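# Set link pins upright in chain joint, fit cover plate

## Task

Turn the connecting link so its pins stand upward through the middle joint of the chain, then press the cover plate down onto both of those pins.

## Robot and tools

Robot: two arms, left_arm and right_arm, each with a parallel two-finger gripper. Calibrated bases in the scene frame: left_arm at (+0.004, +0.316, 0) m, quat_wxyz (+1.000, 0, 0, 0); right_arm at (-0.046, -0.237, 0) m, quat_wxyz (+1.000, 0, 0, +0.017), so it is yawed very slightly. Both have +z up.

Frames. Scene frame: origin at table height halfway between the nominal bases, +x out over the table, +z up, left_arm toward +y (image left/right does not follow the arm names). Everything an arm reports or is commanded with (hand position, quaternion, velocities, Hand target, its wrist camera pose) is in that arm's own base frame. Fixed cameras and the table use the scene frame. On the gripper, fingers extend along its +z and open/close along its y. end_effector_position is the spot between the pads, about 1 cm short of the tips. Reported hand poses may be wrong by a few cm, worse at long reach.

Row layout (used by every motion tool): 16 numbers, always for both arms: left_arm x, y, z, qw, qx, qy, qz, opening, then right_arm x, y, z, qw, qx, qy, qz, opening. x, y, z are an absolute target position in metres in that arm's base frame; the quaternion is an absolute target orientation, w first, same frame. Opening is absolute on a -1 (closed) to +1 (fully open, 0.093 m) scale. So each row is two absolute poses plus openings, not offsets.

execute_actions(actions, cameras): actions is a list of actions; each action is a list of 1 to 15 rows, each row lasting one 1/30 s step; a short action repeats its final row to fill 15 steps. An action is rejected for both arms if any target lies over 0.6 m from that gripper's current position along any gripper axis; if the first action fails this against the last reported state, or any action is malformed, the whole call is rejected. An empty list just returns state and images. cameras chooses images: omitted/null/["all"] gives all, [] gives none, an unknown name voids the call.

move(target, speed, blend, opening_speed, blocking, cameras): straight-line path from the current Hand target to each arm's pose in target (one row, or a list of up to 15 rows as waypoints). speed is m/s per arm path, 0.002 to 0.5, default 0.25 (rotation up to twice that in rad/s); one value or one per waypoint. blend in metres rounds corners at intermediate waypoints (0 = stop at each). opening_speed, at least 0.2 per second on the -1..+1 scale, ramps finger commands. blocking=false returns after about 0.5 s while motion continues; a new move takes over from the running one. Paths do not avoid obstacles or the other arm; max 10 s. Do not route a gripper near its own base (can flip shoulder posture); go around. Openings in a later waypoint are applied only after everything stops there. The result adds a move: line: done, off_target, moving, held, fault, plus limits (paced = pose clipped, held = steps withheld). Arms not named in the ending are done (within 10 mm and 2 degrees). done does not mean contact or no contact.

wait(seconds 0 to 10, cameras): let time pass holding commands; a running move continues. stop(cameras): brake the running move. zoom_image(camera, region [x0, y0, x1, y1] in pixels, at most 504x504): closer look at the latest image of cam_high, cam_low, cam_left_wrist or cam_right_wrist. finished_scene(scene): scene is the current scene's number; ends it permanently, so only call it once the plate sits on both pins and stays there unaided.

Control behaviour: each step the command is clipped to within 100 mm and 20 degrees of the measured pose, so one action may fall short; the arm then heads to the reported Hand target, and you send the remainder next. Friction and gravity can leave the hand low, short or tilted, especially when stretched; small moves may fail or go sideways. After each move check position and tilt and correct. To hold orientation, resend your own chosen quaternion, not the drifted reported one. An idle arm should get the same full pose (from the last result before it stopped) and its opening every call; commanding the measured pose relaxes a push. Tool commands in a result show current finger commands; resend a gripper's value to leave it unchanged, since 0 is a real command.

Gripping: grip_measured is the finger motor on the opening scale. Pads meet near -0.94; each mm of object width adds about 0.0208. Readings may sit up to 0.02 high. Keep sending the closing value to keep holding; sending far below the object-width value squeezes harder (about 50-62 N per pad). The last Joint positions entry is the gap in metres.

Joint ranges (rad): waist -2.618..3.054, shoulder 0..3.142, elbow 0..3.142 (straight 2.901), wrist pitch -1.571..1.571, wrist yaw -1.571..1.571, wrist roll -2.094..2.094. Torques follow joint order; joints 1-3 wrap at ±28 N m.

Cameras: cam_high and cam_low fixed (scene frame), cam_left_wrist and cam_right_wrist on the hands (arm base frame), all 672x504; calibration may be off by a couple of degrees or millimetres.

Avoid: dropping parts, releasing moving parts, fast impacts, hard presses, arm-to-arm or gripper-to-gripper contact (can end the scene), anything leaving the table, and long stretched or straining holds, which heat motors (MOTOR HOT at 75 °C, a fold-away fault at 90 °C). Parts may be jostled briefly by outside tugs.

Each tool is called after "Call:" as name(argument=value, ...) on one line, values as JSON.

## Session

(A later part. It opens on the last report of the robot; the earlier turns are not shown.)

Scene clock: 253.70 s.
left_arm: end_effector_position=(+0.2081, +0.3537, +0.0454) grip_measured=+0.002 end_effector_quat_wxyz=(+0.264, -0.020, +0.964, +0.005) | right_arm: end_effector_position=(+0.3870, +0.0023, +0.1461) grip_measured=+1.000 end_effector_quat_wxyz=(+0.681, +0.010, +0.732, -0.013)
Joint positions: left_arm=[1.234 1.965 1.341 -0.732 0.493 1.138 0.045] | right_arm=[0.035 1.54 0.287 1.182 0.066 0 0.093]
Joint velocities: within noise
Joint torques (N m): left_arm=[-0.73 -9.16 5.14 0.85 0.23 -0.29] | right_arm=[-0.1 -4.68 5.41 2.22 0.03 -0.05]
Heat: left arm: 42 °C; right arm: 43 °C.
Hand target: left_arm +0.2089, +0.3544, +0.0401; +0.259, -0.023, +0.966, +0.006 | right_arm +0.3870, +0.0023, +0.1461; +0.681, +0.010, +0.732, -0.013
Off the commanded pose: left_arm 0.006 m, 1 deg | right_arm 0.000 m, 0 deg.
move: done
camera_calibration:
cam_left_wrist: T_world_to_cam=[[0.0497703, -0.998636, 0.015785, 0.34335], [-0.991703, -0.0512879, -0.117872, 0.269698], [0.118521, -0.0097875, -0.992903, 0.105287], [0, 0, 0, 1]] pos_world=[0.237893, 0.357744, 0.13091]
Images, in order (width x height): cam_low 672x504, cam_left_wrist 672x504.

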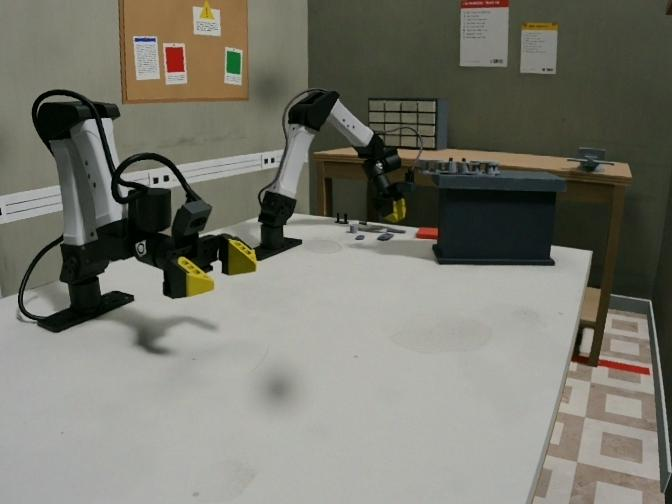

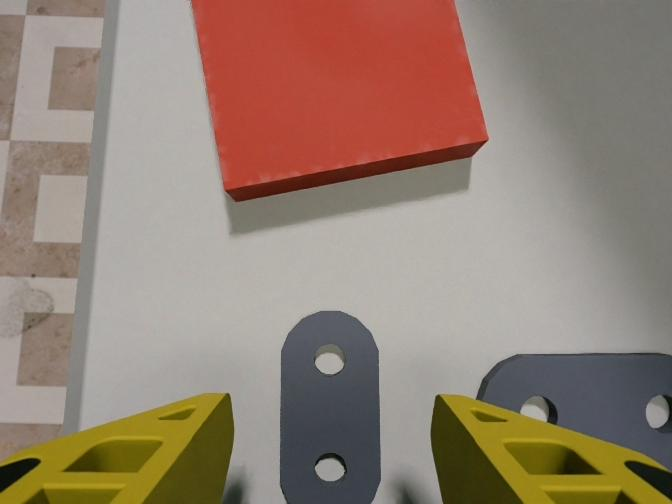

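Call:
move(target=[[0.2095, 0.3560, 0.014, 0.2587, -0.0228, 0.9657, 0.0061, 0.0, 0.3870, 0.0023, 0.1461, 0.681, 0.010, 0.732, -0.013, 1]], speed=0.06, cameras=["cam_low","cam_left_wrist"])

Call:
zoom_image(camera="cam_low", region=[350, 180, 430, 250])

Scene clock: 266.90 s.
left_arm: end_effector_position=(+0.2089, +0.3561, +0.0206) grip_measured=+0.002 end_effector_quat_wxyz=(+0.264, -0.020, +0.964, +0.007) | right_arm: end_effector_position=(+0.3870, +0.0023, +0.1461) grip_measured=+1.000 end_effector_quat_wxyz=(+0.681, +0.010, +0.732, -0.013)
Joint positions: left_arm=[1.234 2.01 1.298 -0.641 0.492 1.138 0.045] | right_arm=[0.035 1.54 0.287 1.182 0.066 0 0.093]
Joint velocities: within noise
Joint torques (N m): left_arm=[-0.73 -9.11 4.85 0.9 0.23 -0.29] | right_arm=[-0.24 -4.82 5.3 2.16 -0.07 0.02]
Heat: left arm: 41 °C; right arm: 43 °C.
Hand target: left_arm +0.2094, +0.3559, +0.0141; +0.259, -0.023, +0.966, +0.006 | right_arm +0.3870, +0.0023, +0.1461; +0.681, +0.010, +0.732, -0.013
Off the commanded pose: left_arm 0.007 m, 1 deg | right_arm 0.000 m, 0 deg.
move: done
camera_calibration:
cam_left_wrist: T_world_to_cam=[[0.0501685, -0.998661, 0.012659, 0.346094], [-0.991589, -0.0513194, -0.118819, 0.267673], [0.119309, -0.00659154, -0.992835, 0.0792422], [0, 0, 0, 1]] pos_world=[0.238605, 0.35989, 0.106098]
Images, in order (width x height): cam_low 672x504, cam_left_wrist 672x504.

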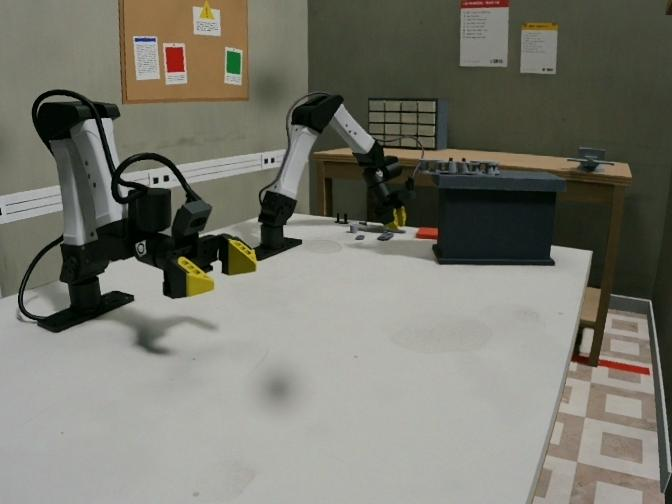

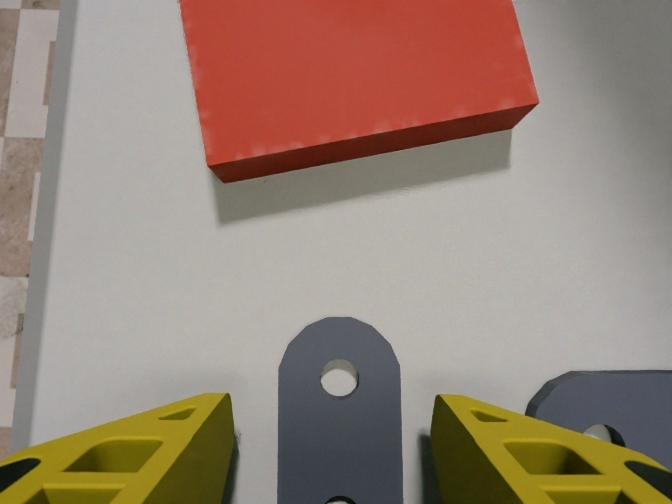

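Scaled by 6.300 from the camera's 672x504 image, which has a finer 960x720 frame.

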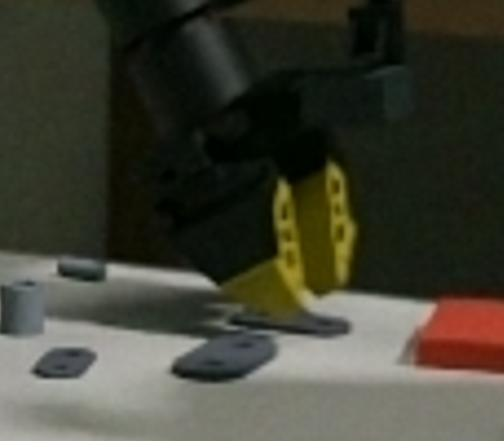

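Call:
move(target=[[0.2090, 0.3540, 0.0095, 0.2587, -0.0228, 0.9657, 0.0061, 0.0, 0.3870, 0.0023, 0.1461, 0.681, 0.010, 0.732, -0.013, 1]], speed=0.06, cameras=["cam_low","cam_left_wrist"])

Call:
zoom_image(camera="cam_low", region=[350, 180, 430, 250])

Scene clock: 277.57 s.
left_arm: end_effector_position=(+0.2084, +0.3548, +0.0170) grip_measured=+0.002 end_effector_quat_wxyz=(+0.264, -0.020, +0.964, +0.008) | right_arm: end_effector_position=(+0.3870, +0.0023, +0.1461) grip_measured=+1.000 end_effector_quat_wxyz=(+0.681, +0.010, +0.732, -0.013)
Joint positions: left_arm=[1.234 2.01 1.282 -0.621 0.492 1.138 0.045] | right_arm=[0.035 1.54 0.287 1.182 0.066 0 0.093]
Joint velocities: within noise
Joint torques (N m): left_arm=[-0.79 -8.95 4.7 0.87 0.23 -0.29] | right_arm=[-0.32 -4.77 5.37 2.21 0.05 0]
Heat: left arm: 40 °C; right arm: 43 °C.
Hand target: left_arm +0.2089, +0.3539, +0.0096; +0.259, -0.023, +0.966, +0.006 | right_arm +0.3870, +0.0023, +0.1461; +0.681, +0.010, +0.732, -0.013
Off the commanded pose: left_arm 0.008 m, 1 deg | right_arm 0.000 m, 0 deg.
move: done
camera_calibration:
cam_left_wrist: T_world_to_cam=[[0.0501572, -0.998693, 0.00983267, 0.345004], [-0.991469, -0.0509755, -0.119965, 0.266631], [0.120309, -0.00373168, -0.992729, 0.0744784], [0, 0, 0, 1]] pos_world=[0.238091, 0.358423, 0.102531]
Images, in order (width x height): cam_low 672x504, cam_left_wrist 672x504.

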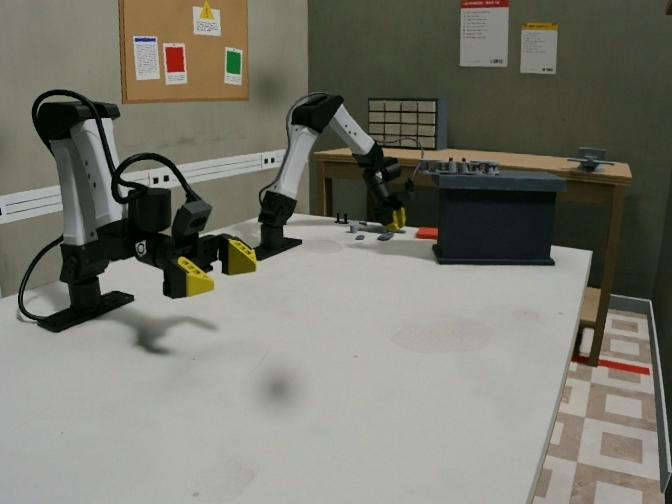

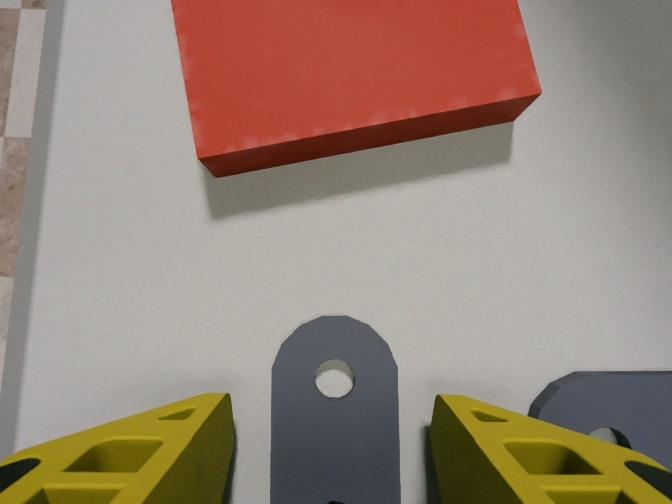

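Scaled by 6.300 from the camera's 672x504 image, which has a finer 960x720 frame.

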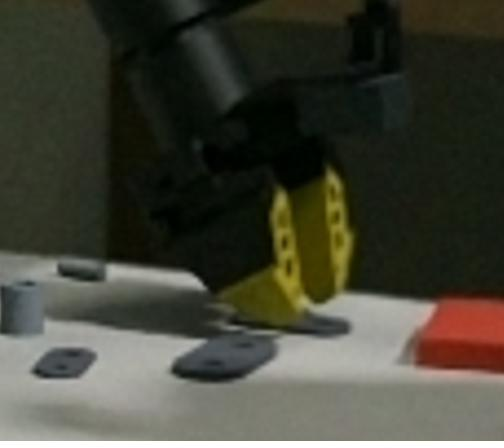

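Call:
move(target=[[0.2090, 0.3540, 0.0085, 0.2587, -0.0228, 0.9657, 0.0061, -0.7, 0.3870, 0.0023, 0.1461, 0.681, 0.010, 0.732, -0.013, 1]], speed=0.06, opening_speed=0.6, cameras=["cam_low","cam_left_wrist"])

Call:
zoom_image(camera="cam_low", region=[350, 180, 430, 250])

Scene clock: 284.00 s.
left_arm: end_effector_position=(+0.2087, +0.3557, +0.0172) grip_measured=-0.698 end_effector_quat_wxyz=(+0.265, -0.019, +0.964, +0.010) | right_arm: end_effector_position=(+0.3870, +0.0023, +0.1461) grip_measured=+1.000 end_effector_quat_wxyz=(+0.681, +0.010, +0.732, -0.013)
Joint positions: left_arm=[1.234 2.01 1.282 -0.617 0.492 1.138 0.012] | right_arm=[0.035 1.54 0.287 1.182 0.066 0 0.093]
Joint velocities: within noise
Joint torques (N m): left_arm=[-0.79 -8.79 4.56 0.89 0.23 -0.29] | right_arm=[-0.18 -4.63 5.3 2.24 -0.03 0.02]
Heat: left arm: 40 °C; right arm: 43 °C.
Hand target: left_arm +0.2089, +0.3539, +0.0087; +0.259, -0.023, +0.966, +0.006 | right_arm +0.3870, +0.0023, +0.1461; +0.681, +0.010, +0.732, -0.013
Off the commanded pose: left_arm 0.009 m, 1 deg | right_arm 0.000 m, 0 deg.
move: done
camera_calibration:
cam_left_wrist: T_world_to_cam=[[0.0504735, -0.998707, 0.00614157, 0.345847], [-0.991283, -0.0508458, -0.121541, 0.26694], [0.121696, 0.0000465565, -0.992567, 0.073014], [0, 0, 0, 1]] pos_world=[0.238271, 0.358969, 0.102791]
Images, in order (width x height): cam_low 672x504, cam_left_wrist 672x504.

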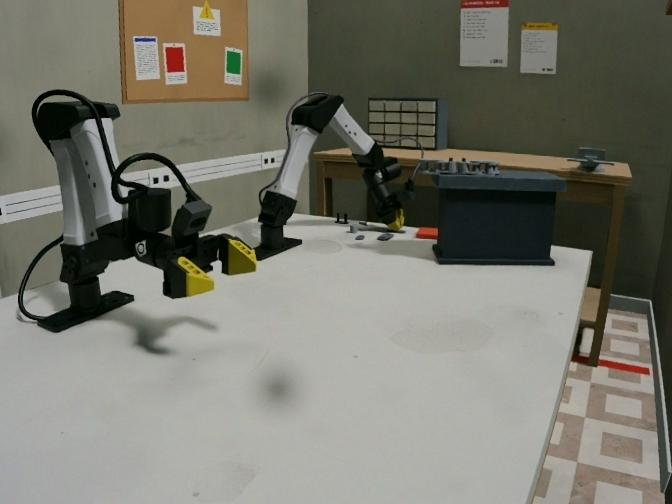

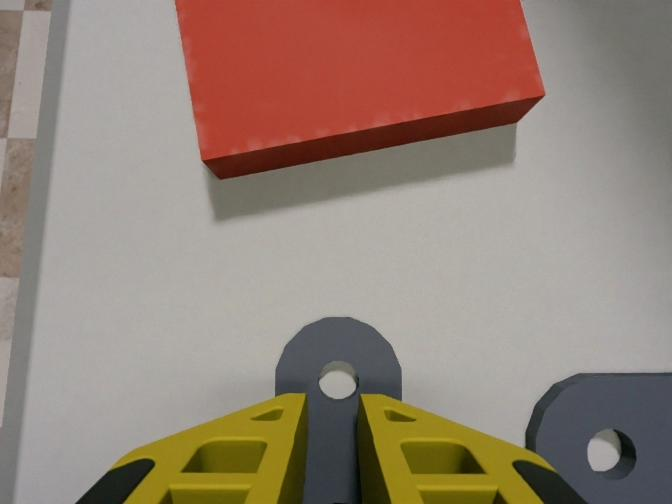

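Scaled by 6.300 from the camera's 672x504 image, which has a finer 960x720 frame.

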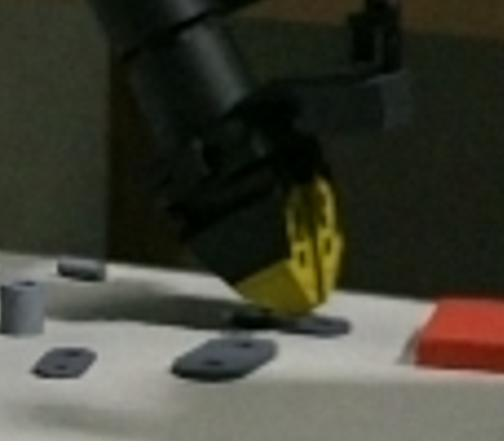

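Call:
move(target=[[0.2085, 0.3540, 0.0100, 0.2587, -0.0228, 0.9657, 0.0061, 0, 0.3870, 0.0023, 0.1461, 0.681, 0.010, 0.732, -0.013, 1],[0.2075, 0.3540, 0.0020, 0.2587, -0.0228, 0.9657, 0.0061, 0, 0.3870, 0.0023, 0.1461, 0.681, 0.010, 0.732, -0.013, 1]], speed=0.06, opening_speed=1, cameras=["cam_low","cam_left_wrist"])

Call:
zoom_image(camera="cam_low", region=[350, 180, 430, 250])

Scene clock: 292.30 s.
left_arm: end_effector_position=(+0.2082, +0.3539, +0.0118) grip_measured=-0.002 end_effector_quat_wxyz=(+0.264, -0.020, +0.964, +0.007) | right_arm: end_effector_position=(+0.3870, +0.0023, +0.1461) grip_measured=+1.000 end_effector_quat_wxyz=(+0.681, +0.010, +0.732, -0.013)
Joint positions: left_arm=[1.234 2.018 1.27 -0.605 0.493 1.137 0.045] | right_arm=[0.035 1.54 0.287 1.182 0.066 0 0.093]
Joint velocities: within noise
Joint torques (N m): left_arm=[-0.4 -8.44 4.4 0.96 0.24 -0.23] | right_arm=[-0.14 -4.78 5.29 2.24 0.01 0]
Heat: left arm: 40 °C; right arm: 44 °C.
Hand target: left_arm +0.2074, +0.3537, +0.0021; +0.259, -0.023, +0.966, +0.006 | right_arm +0.3870, +0.0023, +0.1461; +0.681, +0.010, +0.732, -0.013
Off the commanded pose: left_arm 0.010 m, 1 deg | right_arm 0.000 m, 0 deg.
move: done
camera_calibration:
cam_left_wrist: T_world_to_cam=[[0.0507339, -0.998634, 0.0124818, 0.343951], [-0.991485, -0.0518636, -0.119446, 0.266005], [0.11993, -0.00631561, -0.992762, 0.0703671], [0, 0, 0, 1]] pos_world=[0.237851, 0.357722, 0.0973379]
Images, in order (width x height): cam_low 672x504, cam_left_wrist 672x504.

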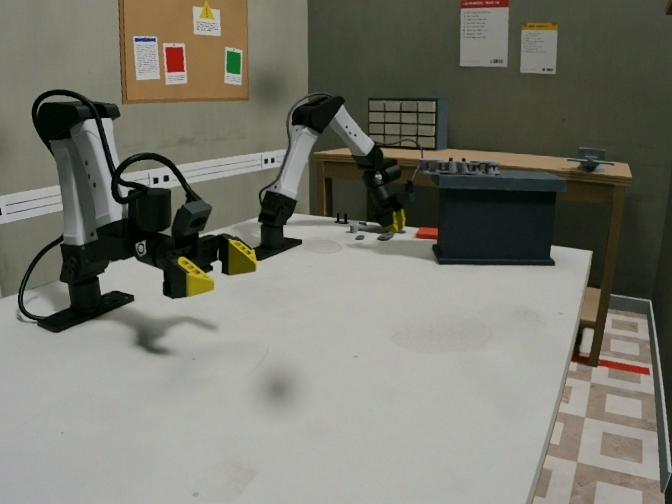

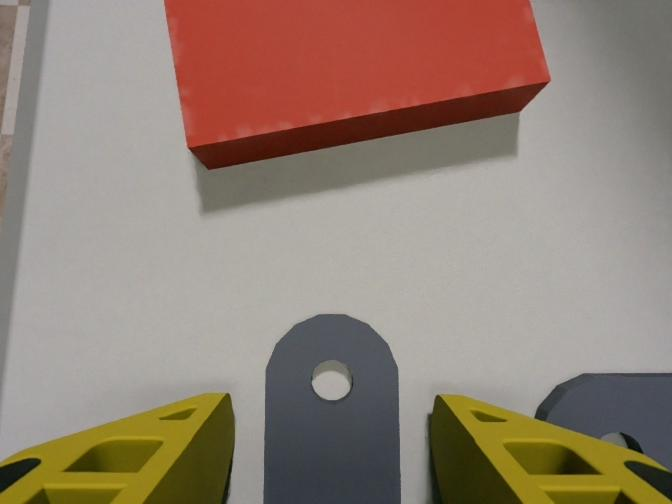

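Scaled by 6.300 from the camera's 672x504 image, which has a finer 960x720 frame.

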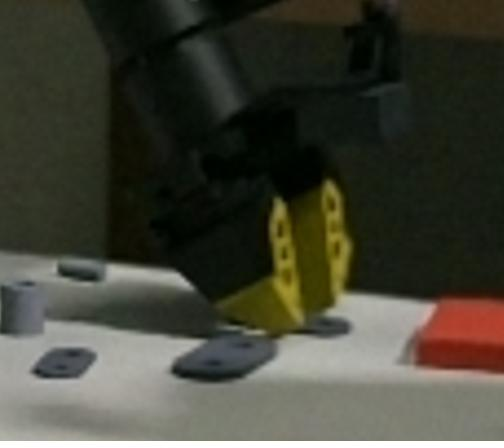

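Call:
move(target=[[0.2070, 0.3540, -0.0005, 0.2587, -0.0228, 0.9657, 0.0061, 0, 0.3870, 0.0023, 0.1461, 0.681, 0.010, 0.732, -0.013, 1]], speed=0.06, opening_speed=1, cameras=["cam_low","cam_left_wrist"])

Call:
zoom_image(camera="cam_low", region=[350, 180, 430, 250])

Scene clock: 303.17 s.
left_arm: end_effector_position=(+0.2085, +0.3536, +0.0117) grip_measured=-0.002 end_effector_quat_wxyz=(+0.266, -0.020, +0.964, +0.007) | right_arm: end_effector_position=(+0.3870, +0.0023, +0.1461) grip_measured=+1.000 end_effector_quat_wxyz=(+0.681, +0.010, +0.732, -0.013)
Joint positions: left_arm=[1.234 2.018 1.268 -0.602 0.496 1.137 0.045] | right_arm=[0.035 1.54 0.287 1.182 0.066 0 0.093]
Joint velocities: within noise
Joint torques (N m): left_arm=[-0.23 -8.03 4.19 1.03 0.23 -0.21] | right_arm=[-0.13 -4.66 5.33 2.18 -0.02 -0.02]
Heat: left arm: 40 °C; right arm: 44 °C.
Hand target: left_arm +0.2069, +0.3537, -0.0002; +0.259, -0.023, +0.966, +0.006 | right_arm +0.3870, +0.0023, +0.1461; +0.681, +0.010, +0.732, -0.013
Off the commanded pose: left_arm 0.012 m, 1 deg | right_arm 0.000 m, 0 deg.
move: off_target (left_arm)
camera_calibration:
cam_left_wrist: T_world_to_cam=[[0.0500337, -0.998664, 0.0128993, 0.343822], [-0.991149, -0.0512391, -0.122469, 0.266102], [0.122967, -0.00665754, -0.992388, 0.0696578], [0, 0, 0, 1]] pos_world=[0.237979, 0.357461, 0.097282]
Images, in order (width x height): cam_low 672x504, cam_left_wrist 672x504.

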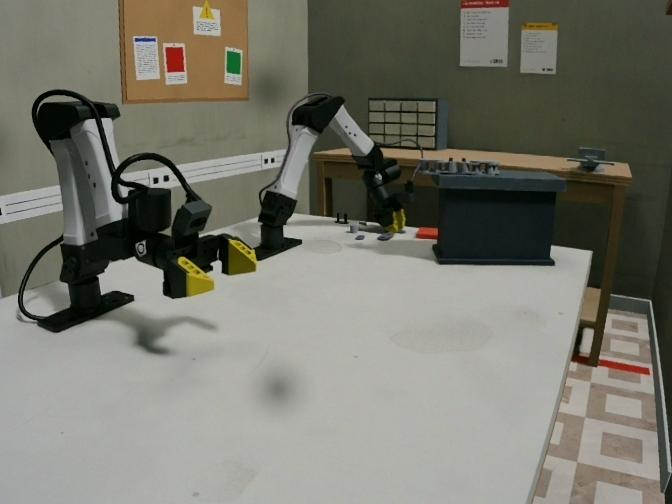

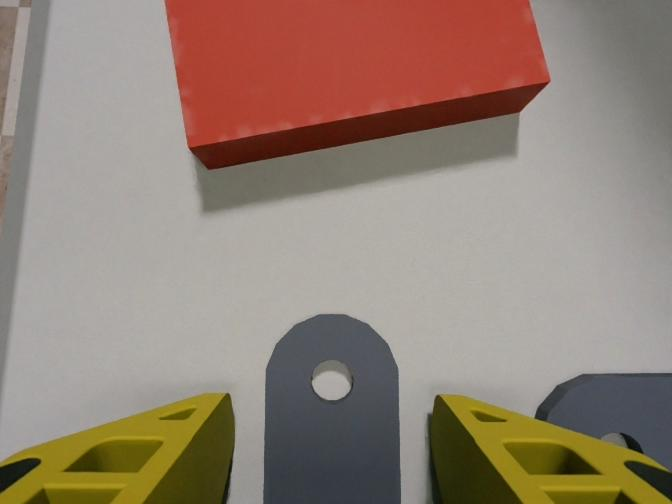

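Scaled by 6.300 from the camera's 672x504 image, which has a finer 960x720 frame.

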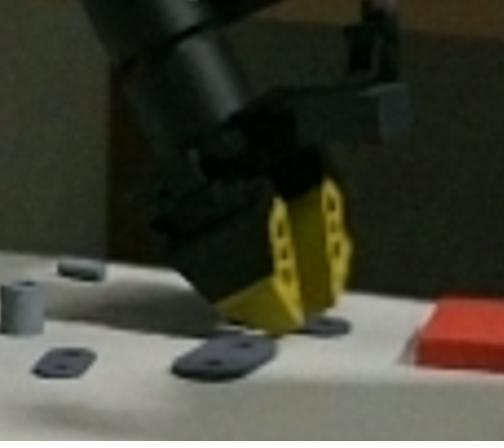

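Call:
move(target=[[0.2073, 0.3540, 0.0020, 0.2587, -0.0228, 0.9657, 0.0061, -0.7, 0.3870, 0.0023, 0.1461, 0.681, 0.010, 0.732, -0.013, 1]], speed=0.06, opening_speed=0.6, cameras=["cam_low","cam_left_wrist"])

Call:
zoom_image(camera="cam_left_wrist", region=[240, 290, 440, 504])

Scene clock: 312.07 s.
left_arm: end_effector_position=(+0.2088, +0.3535, +0.0117) grip_measured=-0.459 end_effector_quat_wxyz=(+0.267, -0.020, +0.964, +0.006) | right_arm: end_effector_position=(+0.3870, +0.0023, +0.1461) grip_measured=+1.000 end_effector_quat_wxyz=(+0.681, +0.010, +0.732, -0.013)
Joint positions: left_arm=[1.234 2.018 1.268 -0.601 0.497 1.137 0.023] | right_arm=[0.035 1.54 0.287 1.182 0.066 0 0.093]
Joint velocities: within noise
Joint torques (N m): left_arm=[-0.38 -8.44 4.57 0.94 0.19 -0.23] | right_arm=[-0.39 -4.7 5.41 2.22 0.02 0]
Heat: left arm: 40 °C; right arm: 44 °C.
Hand target: left_arm +0.2072, +0.3538, +0.0022; +0.259, -0.023, +0.966, +0.006 | right_arm +0.3870, +0.0023, +0.1461; +0.681, +0.010, +0.732, -0.013
Off the commanded pose: left_arm 0.010 m, 1 deg | right_arm 0.000 m, 0 deg.
move: done
camera_calibration:
cam_left_wrist: T_world_to_cam=[[0.0495948, -0.998682, 0.0132474, 0.34381], [-0.990938, -0.0508593, -0.124323, 0.266216], [0.124833, -0.00696159, -0.992153, 0.0694226], [0, 0, 0, 1]] pos_world=[0.238086, 0.35738, 0.0974201]
Images, in order (width x height): cam_low 672x504, cam_left_wrist 672x504.

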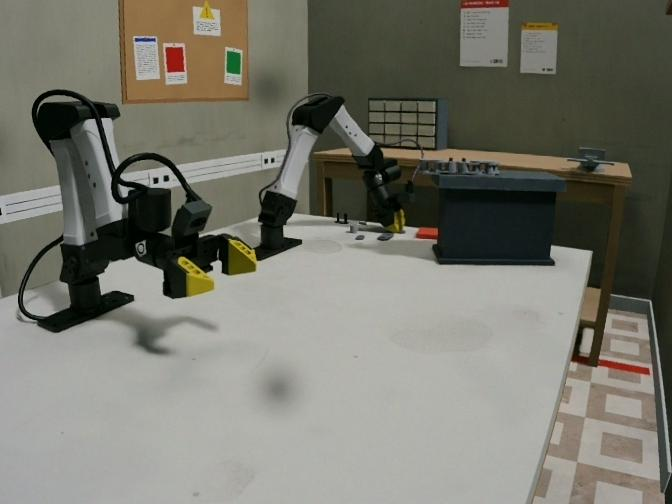

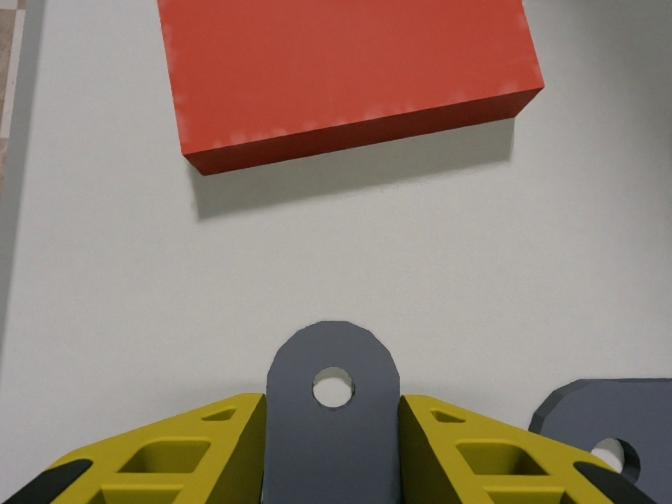

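Scaled by 2.355 from the camera's 672x504 image, which has a finer 960x720 frame.

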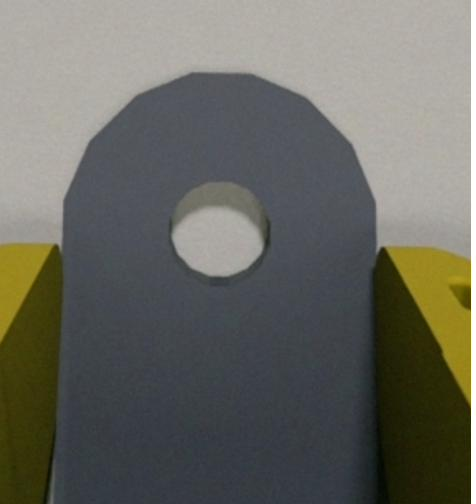

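Call:
move(target=[[0.205, 0.345, 0.12, 0.2671, -0.0223, 0.9634, 0.0062, -0.7, 0.3870, 0.0023, 0.1461, 0.681, 0.010, 0.732, -0.013, 1],[0.20, 0.30, 0.32, 0.2671, -0.0223, 0.9634, 0.0062, -0.7, 0.3870, 0.0023, 0.1461, 0.681, 0.010, 0.732, -0.013, 1],[0.34, 0.16, 0.34, 0.2632, -0.1673, 0.9490, 0.0464, -0.7, 0.3870, 0.0023, 0.1461, 0.681, 0.010, 0.732, -0.013, 1],[0.423, 0.129, 0.31, 0.2632, -0.1673, 0.9490, 0.0464, -0.7, 0.3870, 0.0023, 0.1461, 0.681, 0.010, 0.732, -0.013, 1]], speed=0.25, blend=[0.02,0.05,0.03,0])

Call:
zoom_image(camera="cam_low", region=[370, 80, 520, 200])

Scene clock: 339.37 s.
left_arm: end_effector_position=(+0.4193, +0.1265, +0.3042) grip_measured=-0.459 end_effector_quat_wxyz=(+0.254, -0.162, +0.953, +0.039) | right_arm: end_effector_position=(+0.3870, +0.0023, +0.1461) grip_measured=+1.000 end_effector_quat_wxyz=(+0.681, +0.010, +0.732, -0.013)
Joint positions: left_arm=[0.286 1.961 2.393 -1.484 -0.018 -0.046 0.023] | right_arm=[0.035 1.54 0.287 1.182 0.066 0 0.093]
Joint velocities: within noise
Joint torques (N m): left_arm=[-0.49 -8.5 7.65 1.35 -0.19 -0.27] | right_arm=[-0.28 -4.64 5.35 2.24 -0.04 0.01]
Heat: left arm: 39 °C; right arm: 44 °C.
Hand target: left_arm +0.4228, +0.1290, +0.3099; +0.264, -0.167, +0.949, +0.046 | right_arm +0.3870, +0.0023, +0.1461; +0.681, +0.010, +0.732, -0.013
Off the commanded pose: left_arm 0.007 m, 2 deg | right_arm 0.000 m, 0 deg.
move: done
camera_calibration:
cam_left_wrist: T_world_to_cam=[[0.336563, -0.941389, 0.0226272, -0.0276416], [-0.93582, -0.337051, -0.103134, 0.506265], [0.104716, 0.0135361, -0.99441, 0.338259], [0, 0, 0, 1]] pos_world=[0.447655, 0.140037, 0.389207]
cam_right_wrist: T_world_to_cam=[[-0.045857, -0.998945, 0.00257864, 0.0196591], [-0.496914, 0.0205716, -0.867556, 0.356285], [0.866587, -0.0410648, -0.497333, -0.181183], [0, 0, 0, 1]] pos_world=[0.334955, 0.00486878, 0.218938]

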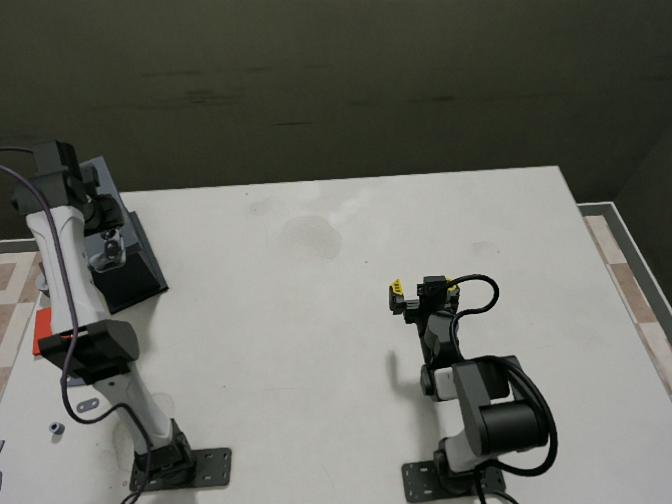

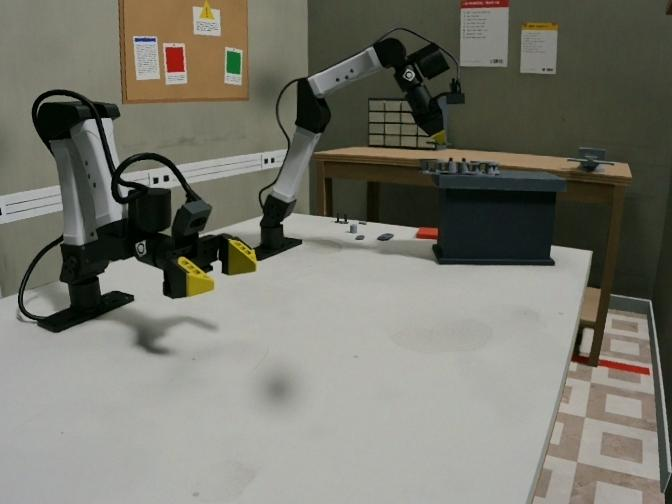

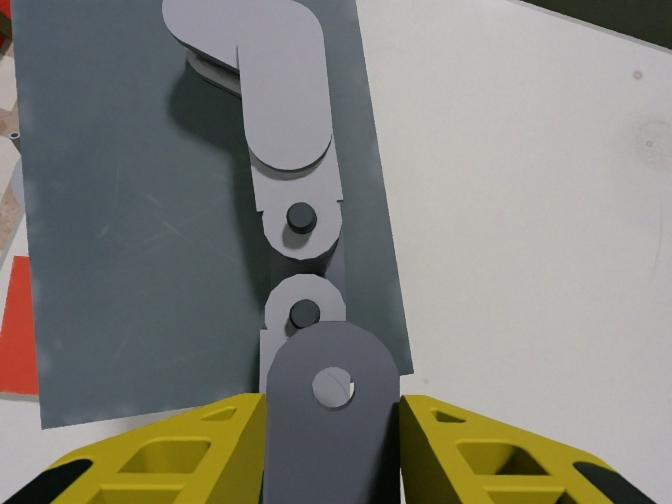

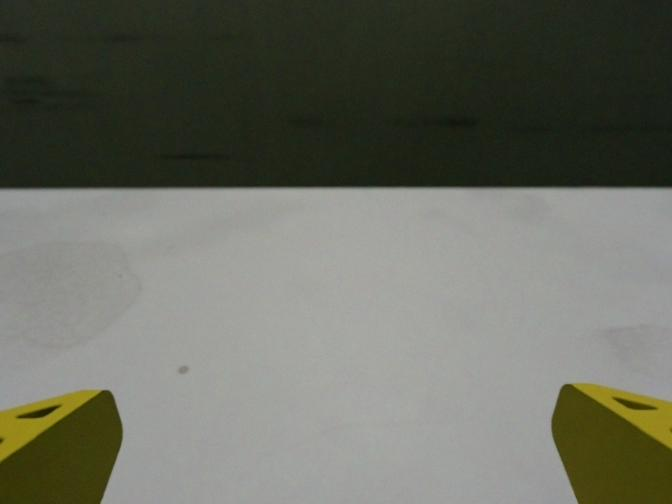

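Scaled by 3.360 from the camera's 672x504 image, which has a finer 960x720 frame.

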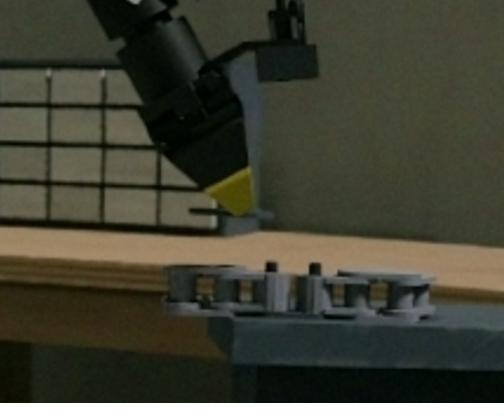

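Call:
zoom_image(camera="cam_left_wrist", region=[240, 190, 420, 420])

Scaled by 2.191 from the camera's 672x504 image, which has a finer 960x720 frame.

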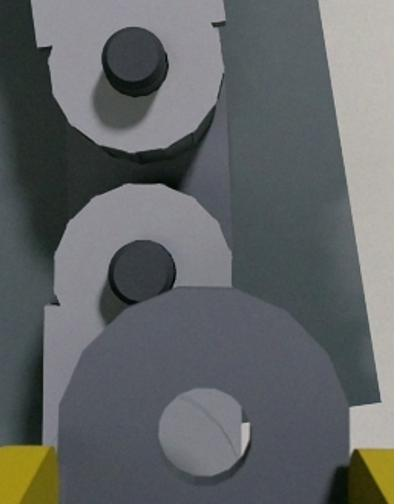

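Call:
move(target=[[0.463, 0.153, 0.320, 0.2622, -0.1855, 0.9456, 0.0514, -0.7, 0.3870, 0.0023, 0.1461, 0.681, 0.010, 0.732, -0.013, 1],[0.463, 0.153, 0.284, 0.2622, -0.1855, 0.9456, 0.0514, -0.7, 0.3870, 0.0023, 0.1461, 0.681, 0.010, 0.732, -0.013, 1]], speed=0.06, cameras=["cam_low","cam_left_wrist"])

Call:
zoom_image(camera="cam_low", region=[390, 120, 510, 200])

Call:
zoom_image(camera="cam_left_wrist", region=[240, 290, 420, 490])

Scene clock: 363.33 s.
left_arm: end_effector_position=(+0.4680, +0.1486, +0.2715) grip_measured=-0.459 end_effector_quat_wxyz=(+0.247, -0.176, +0.952, +0.044) | right_arm: end_effector_position=(+0.3870, +0.0023, +0.1461) grip_measured=+1.000 end_effector_quat_wxyz=(+0.681, +0.010, +0.732, -0.013)
Joint positions: left_arm=[0.297 2.204 2.636 -1.497 -0.029 -0.061 0.023] | right_arm=[0.035 1.54 0.287 1.182 0.066 0 0.093]
Joint velocities: within noise
Joint torques (N m): left_arm=[0.55 -14.93 4.04 1.4 -0.15 -0.29] | right_arm=[-0.21 -4.68 5.61 2.19 0.05 -0.02]
Heat: left arm: 40 °C; right arm: 45 °C.
Hand target: left_arm +0.4629, +0.1530, +0.2839; +0.261, -0.186, +0.946, +0.051 | right_arm +0.3870, +0.0023, +0.1461; +0.681, +0.010, +0.732, -0.013
Off the commanded pose: left_arm 0.014 m, 2 deg | right_arm 0.000 m, 0 deg.
move: off_target (left_arm)
camera_calibration:
cam_left_wrist: T_world_to_cam=[[0.365055, -0.930792, 0.0189888, -0.0364295], [-0.926448, -0.365211, -0.0911834, 0.552449], [0.0918078, 0.0156949, -0.995653, 0.30636], [0, 0, 0, 1]] pos_world=[0.496988, 0.163044, 0.356094]
Images, in order (width x height): cam_low 672x504, cam_left_wrist 672x504.

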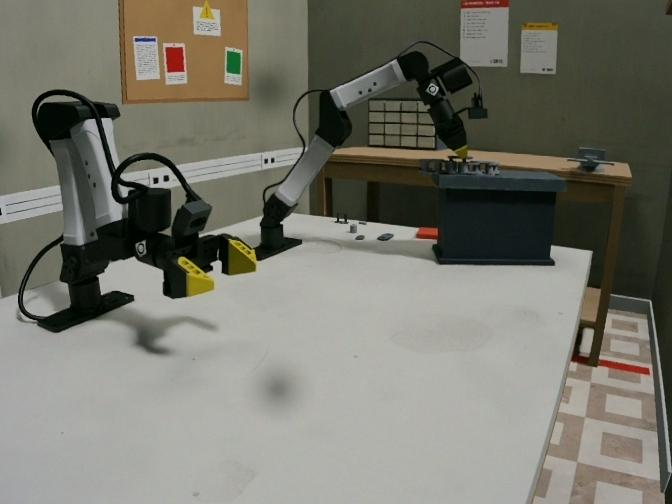

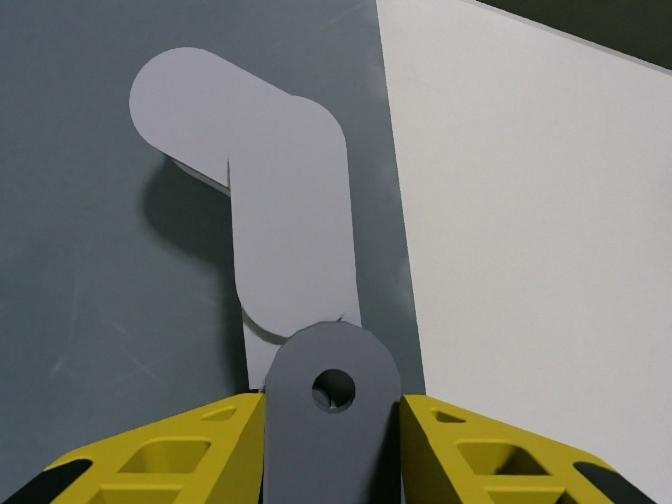

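Scaled by 4.200 from the camera's 672x504 image, which has a finer 960x720 frame.

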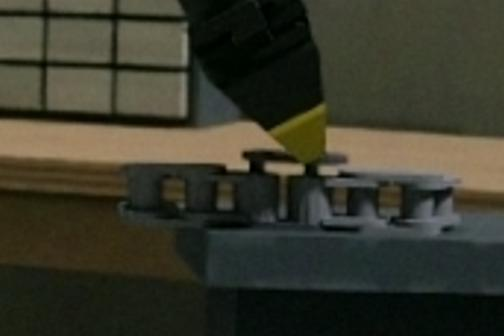

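Scaled by 2.520 from the camera's 672x504 image, which has a finer 960x720 frame.

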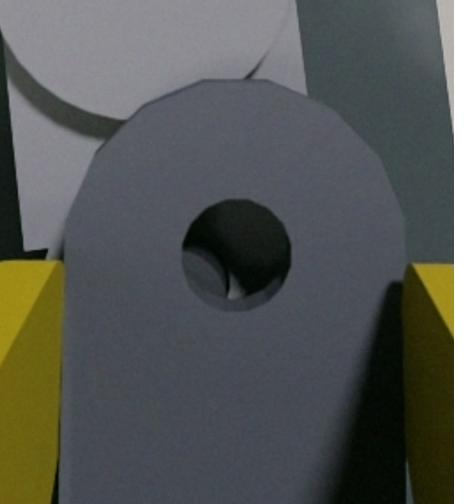

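Call:
move(target=[[0.455, 0.1555, 0.322, 0.2702, -0.1892, 0.9424, 0.0542, -0.7, 0.3870, 0.0023, 0.1461, 0.681, 0.010, 0.732, -0.013, 1],[0.455, 0.1555, 0.288, 0.2702, -0.1892, 0.9424, 0.0542, -0.7, 0.3870, 0.0023, 0.1461, 0.681, 0.010, 0.732, -0.013, 1]], speed=0.06, cameras=["cam_low","cam_left_wrist"])

Call:
zoom_image(camera="cam_low", region=[390, 120, 510, 200])

Call:
zoom_image(camera="cam_left_wrist", region=[240, 290, 420, 490])

Scene clock: 375.13 s.
left_arm: end_effector_position=(+0.4599, +0.1510, +0.2691) grip_measured=-0.459 end_effector_quat_wxyz=(+0.245, -0.181, +0.951, +0.045) | right_arm: end_effector_position=(+0.3870, +0.0023, +0.1461) grip_measured=+1.000 end_effector_quat_wxyz=(+0.681, +0.010, +0.732, -0.013)
Joint positions: left_arm=[0.307 2.131 2.499 -1.436 -0.03 -0.062 0.023] | right_arm=[0.035 1.54 0.287 1.182 0.066 0 0.093]
Joint velocities: within noise
Joint torques (N m): left_arm=[0.57 -15.6 4.34 1.46 -0.15 -0.27] | right_arm=[-0.32 -4.78 5.3 2.2 -0.03 -0.04]
Heat: left arm: 46 °C; right arm: 45 °C.
Hand target: left_arm +0.4547, +0.1554, +0.2879; +0.270, -0.189, +0.943, +0.054 | right_arm +0.3870, +0.0023, +0.1461; +0.681, +0.010, +0.732, -0.013
Off the commanded pose: left_arm 0.020 m, 3 deg | right_arm 0.000 m, 0 deg.
move: off_target (left_arm)
camera_calibration:
cam_left_wrist: T_world_to_cam=[[0.374444, -0.927062, 0.0186361, -0.0359696], [-0.922961, -0.374568, -0.0885549, 0.54472], [0.0890764, 0.0159585, -0.995897, 0.306021], [0, 0, 0, 1]] pos_world=[0.488965, 0.165805, 0.353674]
Images, in order (width x height): cam_low 672x504, cam_left_wrist 672x504.

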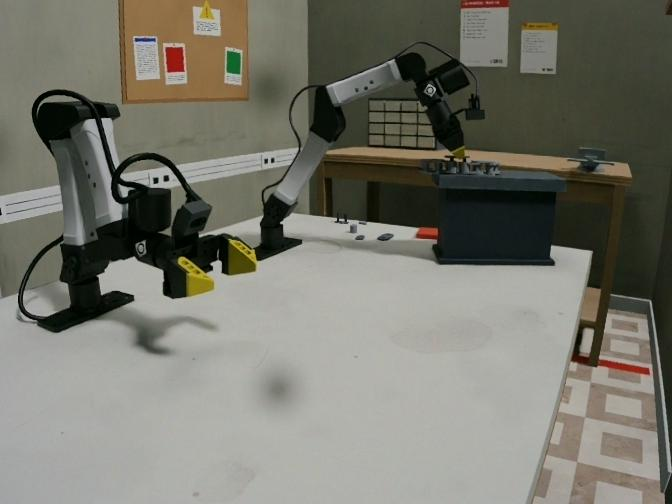

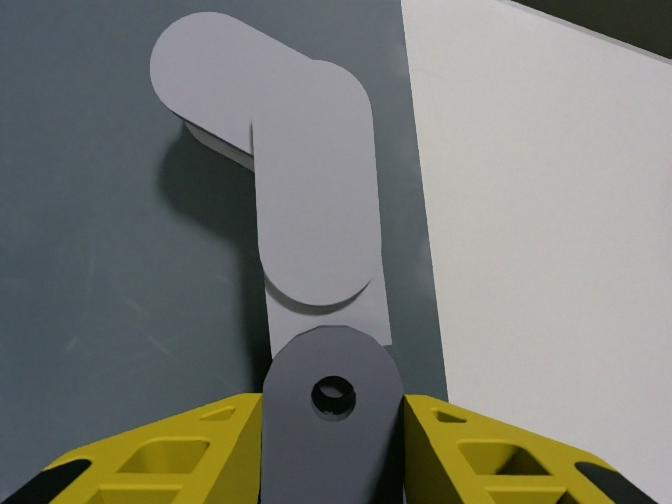

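Scaled by 4.200 from the camera's 672x504 image, which has a finer 960x720 frame.

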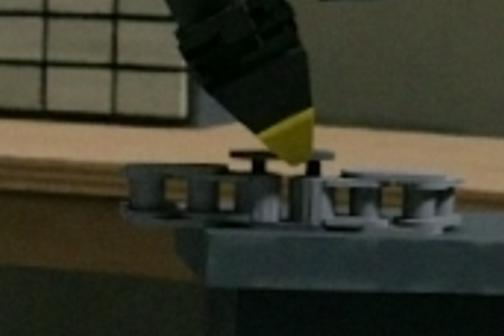

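Scaled by 2.520 from the camera's 672x504 image, which has a finer 960x720 frame.

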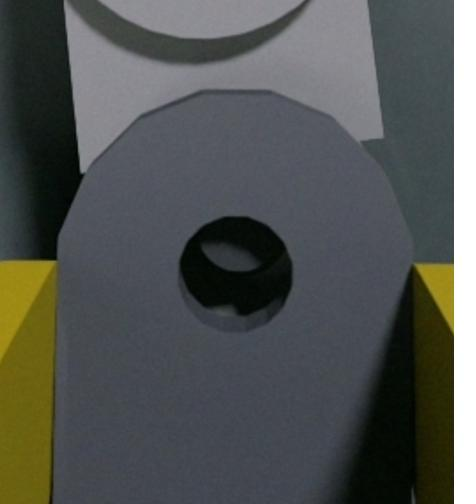

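Call:
move(target=[[0.455, 0.1515, 0.300, 0.2632, -0.1855, 0.9456, 0.0514, -0.7, 0.3870, 0.0023, 0.1461, 0.681, 0.010, 0.732, -0.013, 1],[0.418, 0.137, 0.315, 0.2632, -0.1855, 0.9456, 0.0514, -0.7, 0.3870, 0.0023, 0.1461, 0.681, 0.010, 0.732, -0.013, 1]], speed=0.08, cameras=["cam_low","cam_left_wrist"])

Call:
zoom_image(camera="cam_low", region=[390, 100, 510, 200])

Call:
zoom_image(camera="cam_left_wrist", region=[240, 190, 440, 490])

Scene clock: 395.40 s.
left_arm: end_effector_position=(+0.4197, +0.1383, +0.2982) grip_measured=-0.459 end_effector_quat_wxyz=(+0.236, -0.183, +0.953, +0.043) | right_arm: end_effector_position=(+0.3870, +0.0023, +0.1461) grip_measured=+1.000 end_effector_quat_wxyz=(+0.681, +0.010, +0.732, -0.013)
Joint positions: left_arm=[0.307 2.023 2.479 -1.542 -0.03 -0.066 0.023] | right_arm=[0.035 1.54 0.287 1.182 0.066 0 0.093]
Joint velocities: within noise
Joint torques (N m): left_arm=[-0.87 -13.56 4.62 1.49 -0.16 -0.27] | right_arm=[-0.28 -4.88 5.45 2.22 0.01 0.03]
Heat: left arm: 55 °C; right arm: 45 °C.
Hand target: left_arm +0.4177, +0.1370, +0.3149; +0.263, -0.186, +0.946, +0.051 | right_arm +0.3870, +0.0023, +0.1461; +0.681, +0.010, +0.732, -0.013
Off the commanded pose: left_arm 0.017 m, 3 deg | right_arm 0.000 m, 0 deg.
move: off_target (left_arm)
camera_calibration:
cam_left_wrist: T_world_to_cam=[[0.377877, -0.925661, 0.0189761, -0.0350064], [-0.923058, -0.378248, -0.0699498, 0.500407], [0.0719275, 0.00891643, -0.99737, 0.347415], [0, 0, 0, 1]] pos_world=[0.450144, 0.153776, 0.382169]
Images, in order (width x height): cam_low 672x504, cam_left_wrist 672x504.

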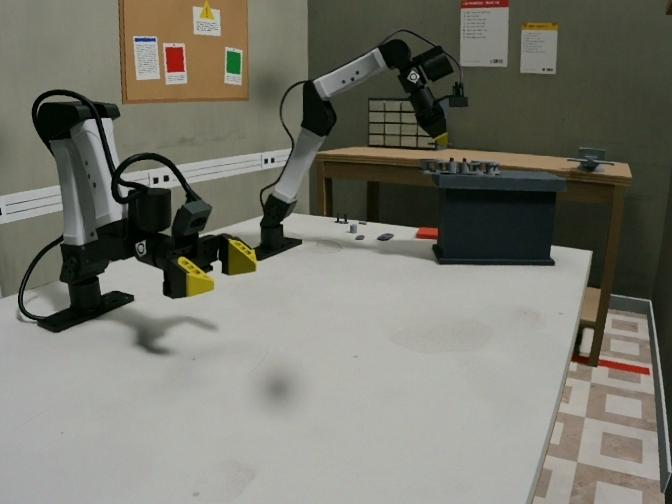

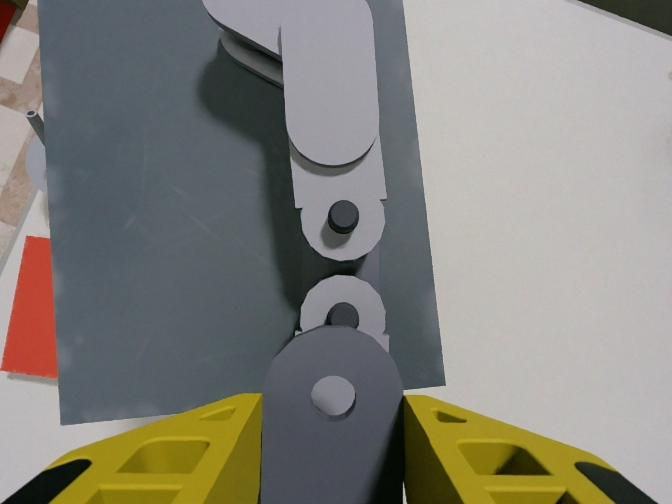

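Scaled by 4.200 from the camera's 672x504 image, which has a finer 960x720 frame.

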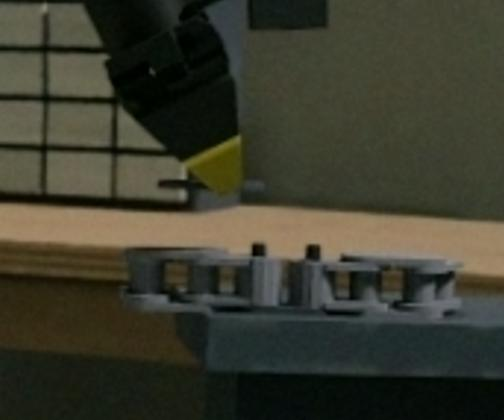

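Scaled by 1.680 from the camera's 672x504 image, which has a finer 960x720 frame.

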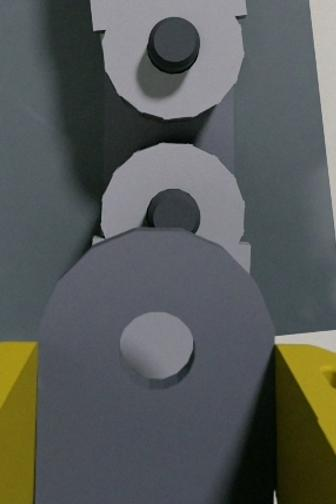

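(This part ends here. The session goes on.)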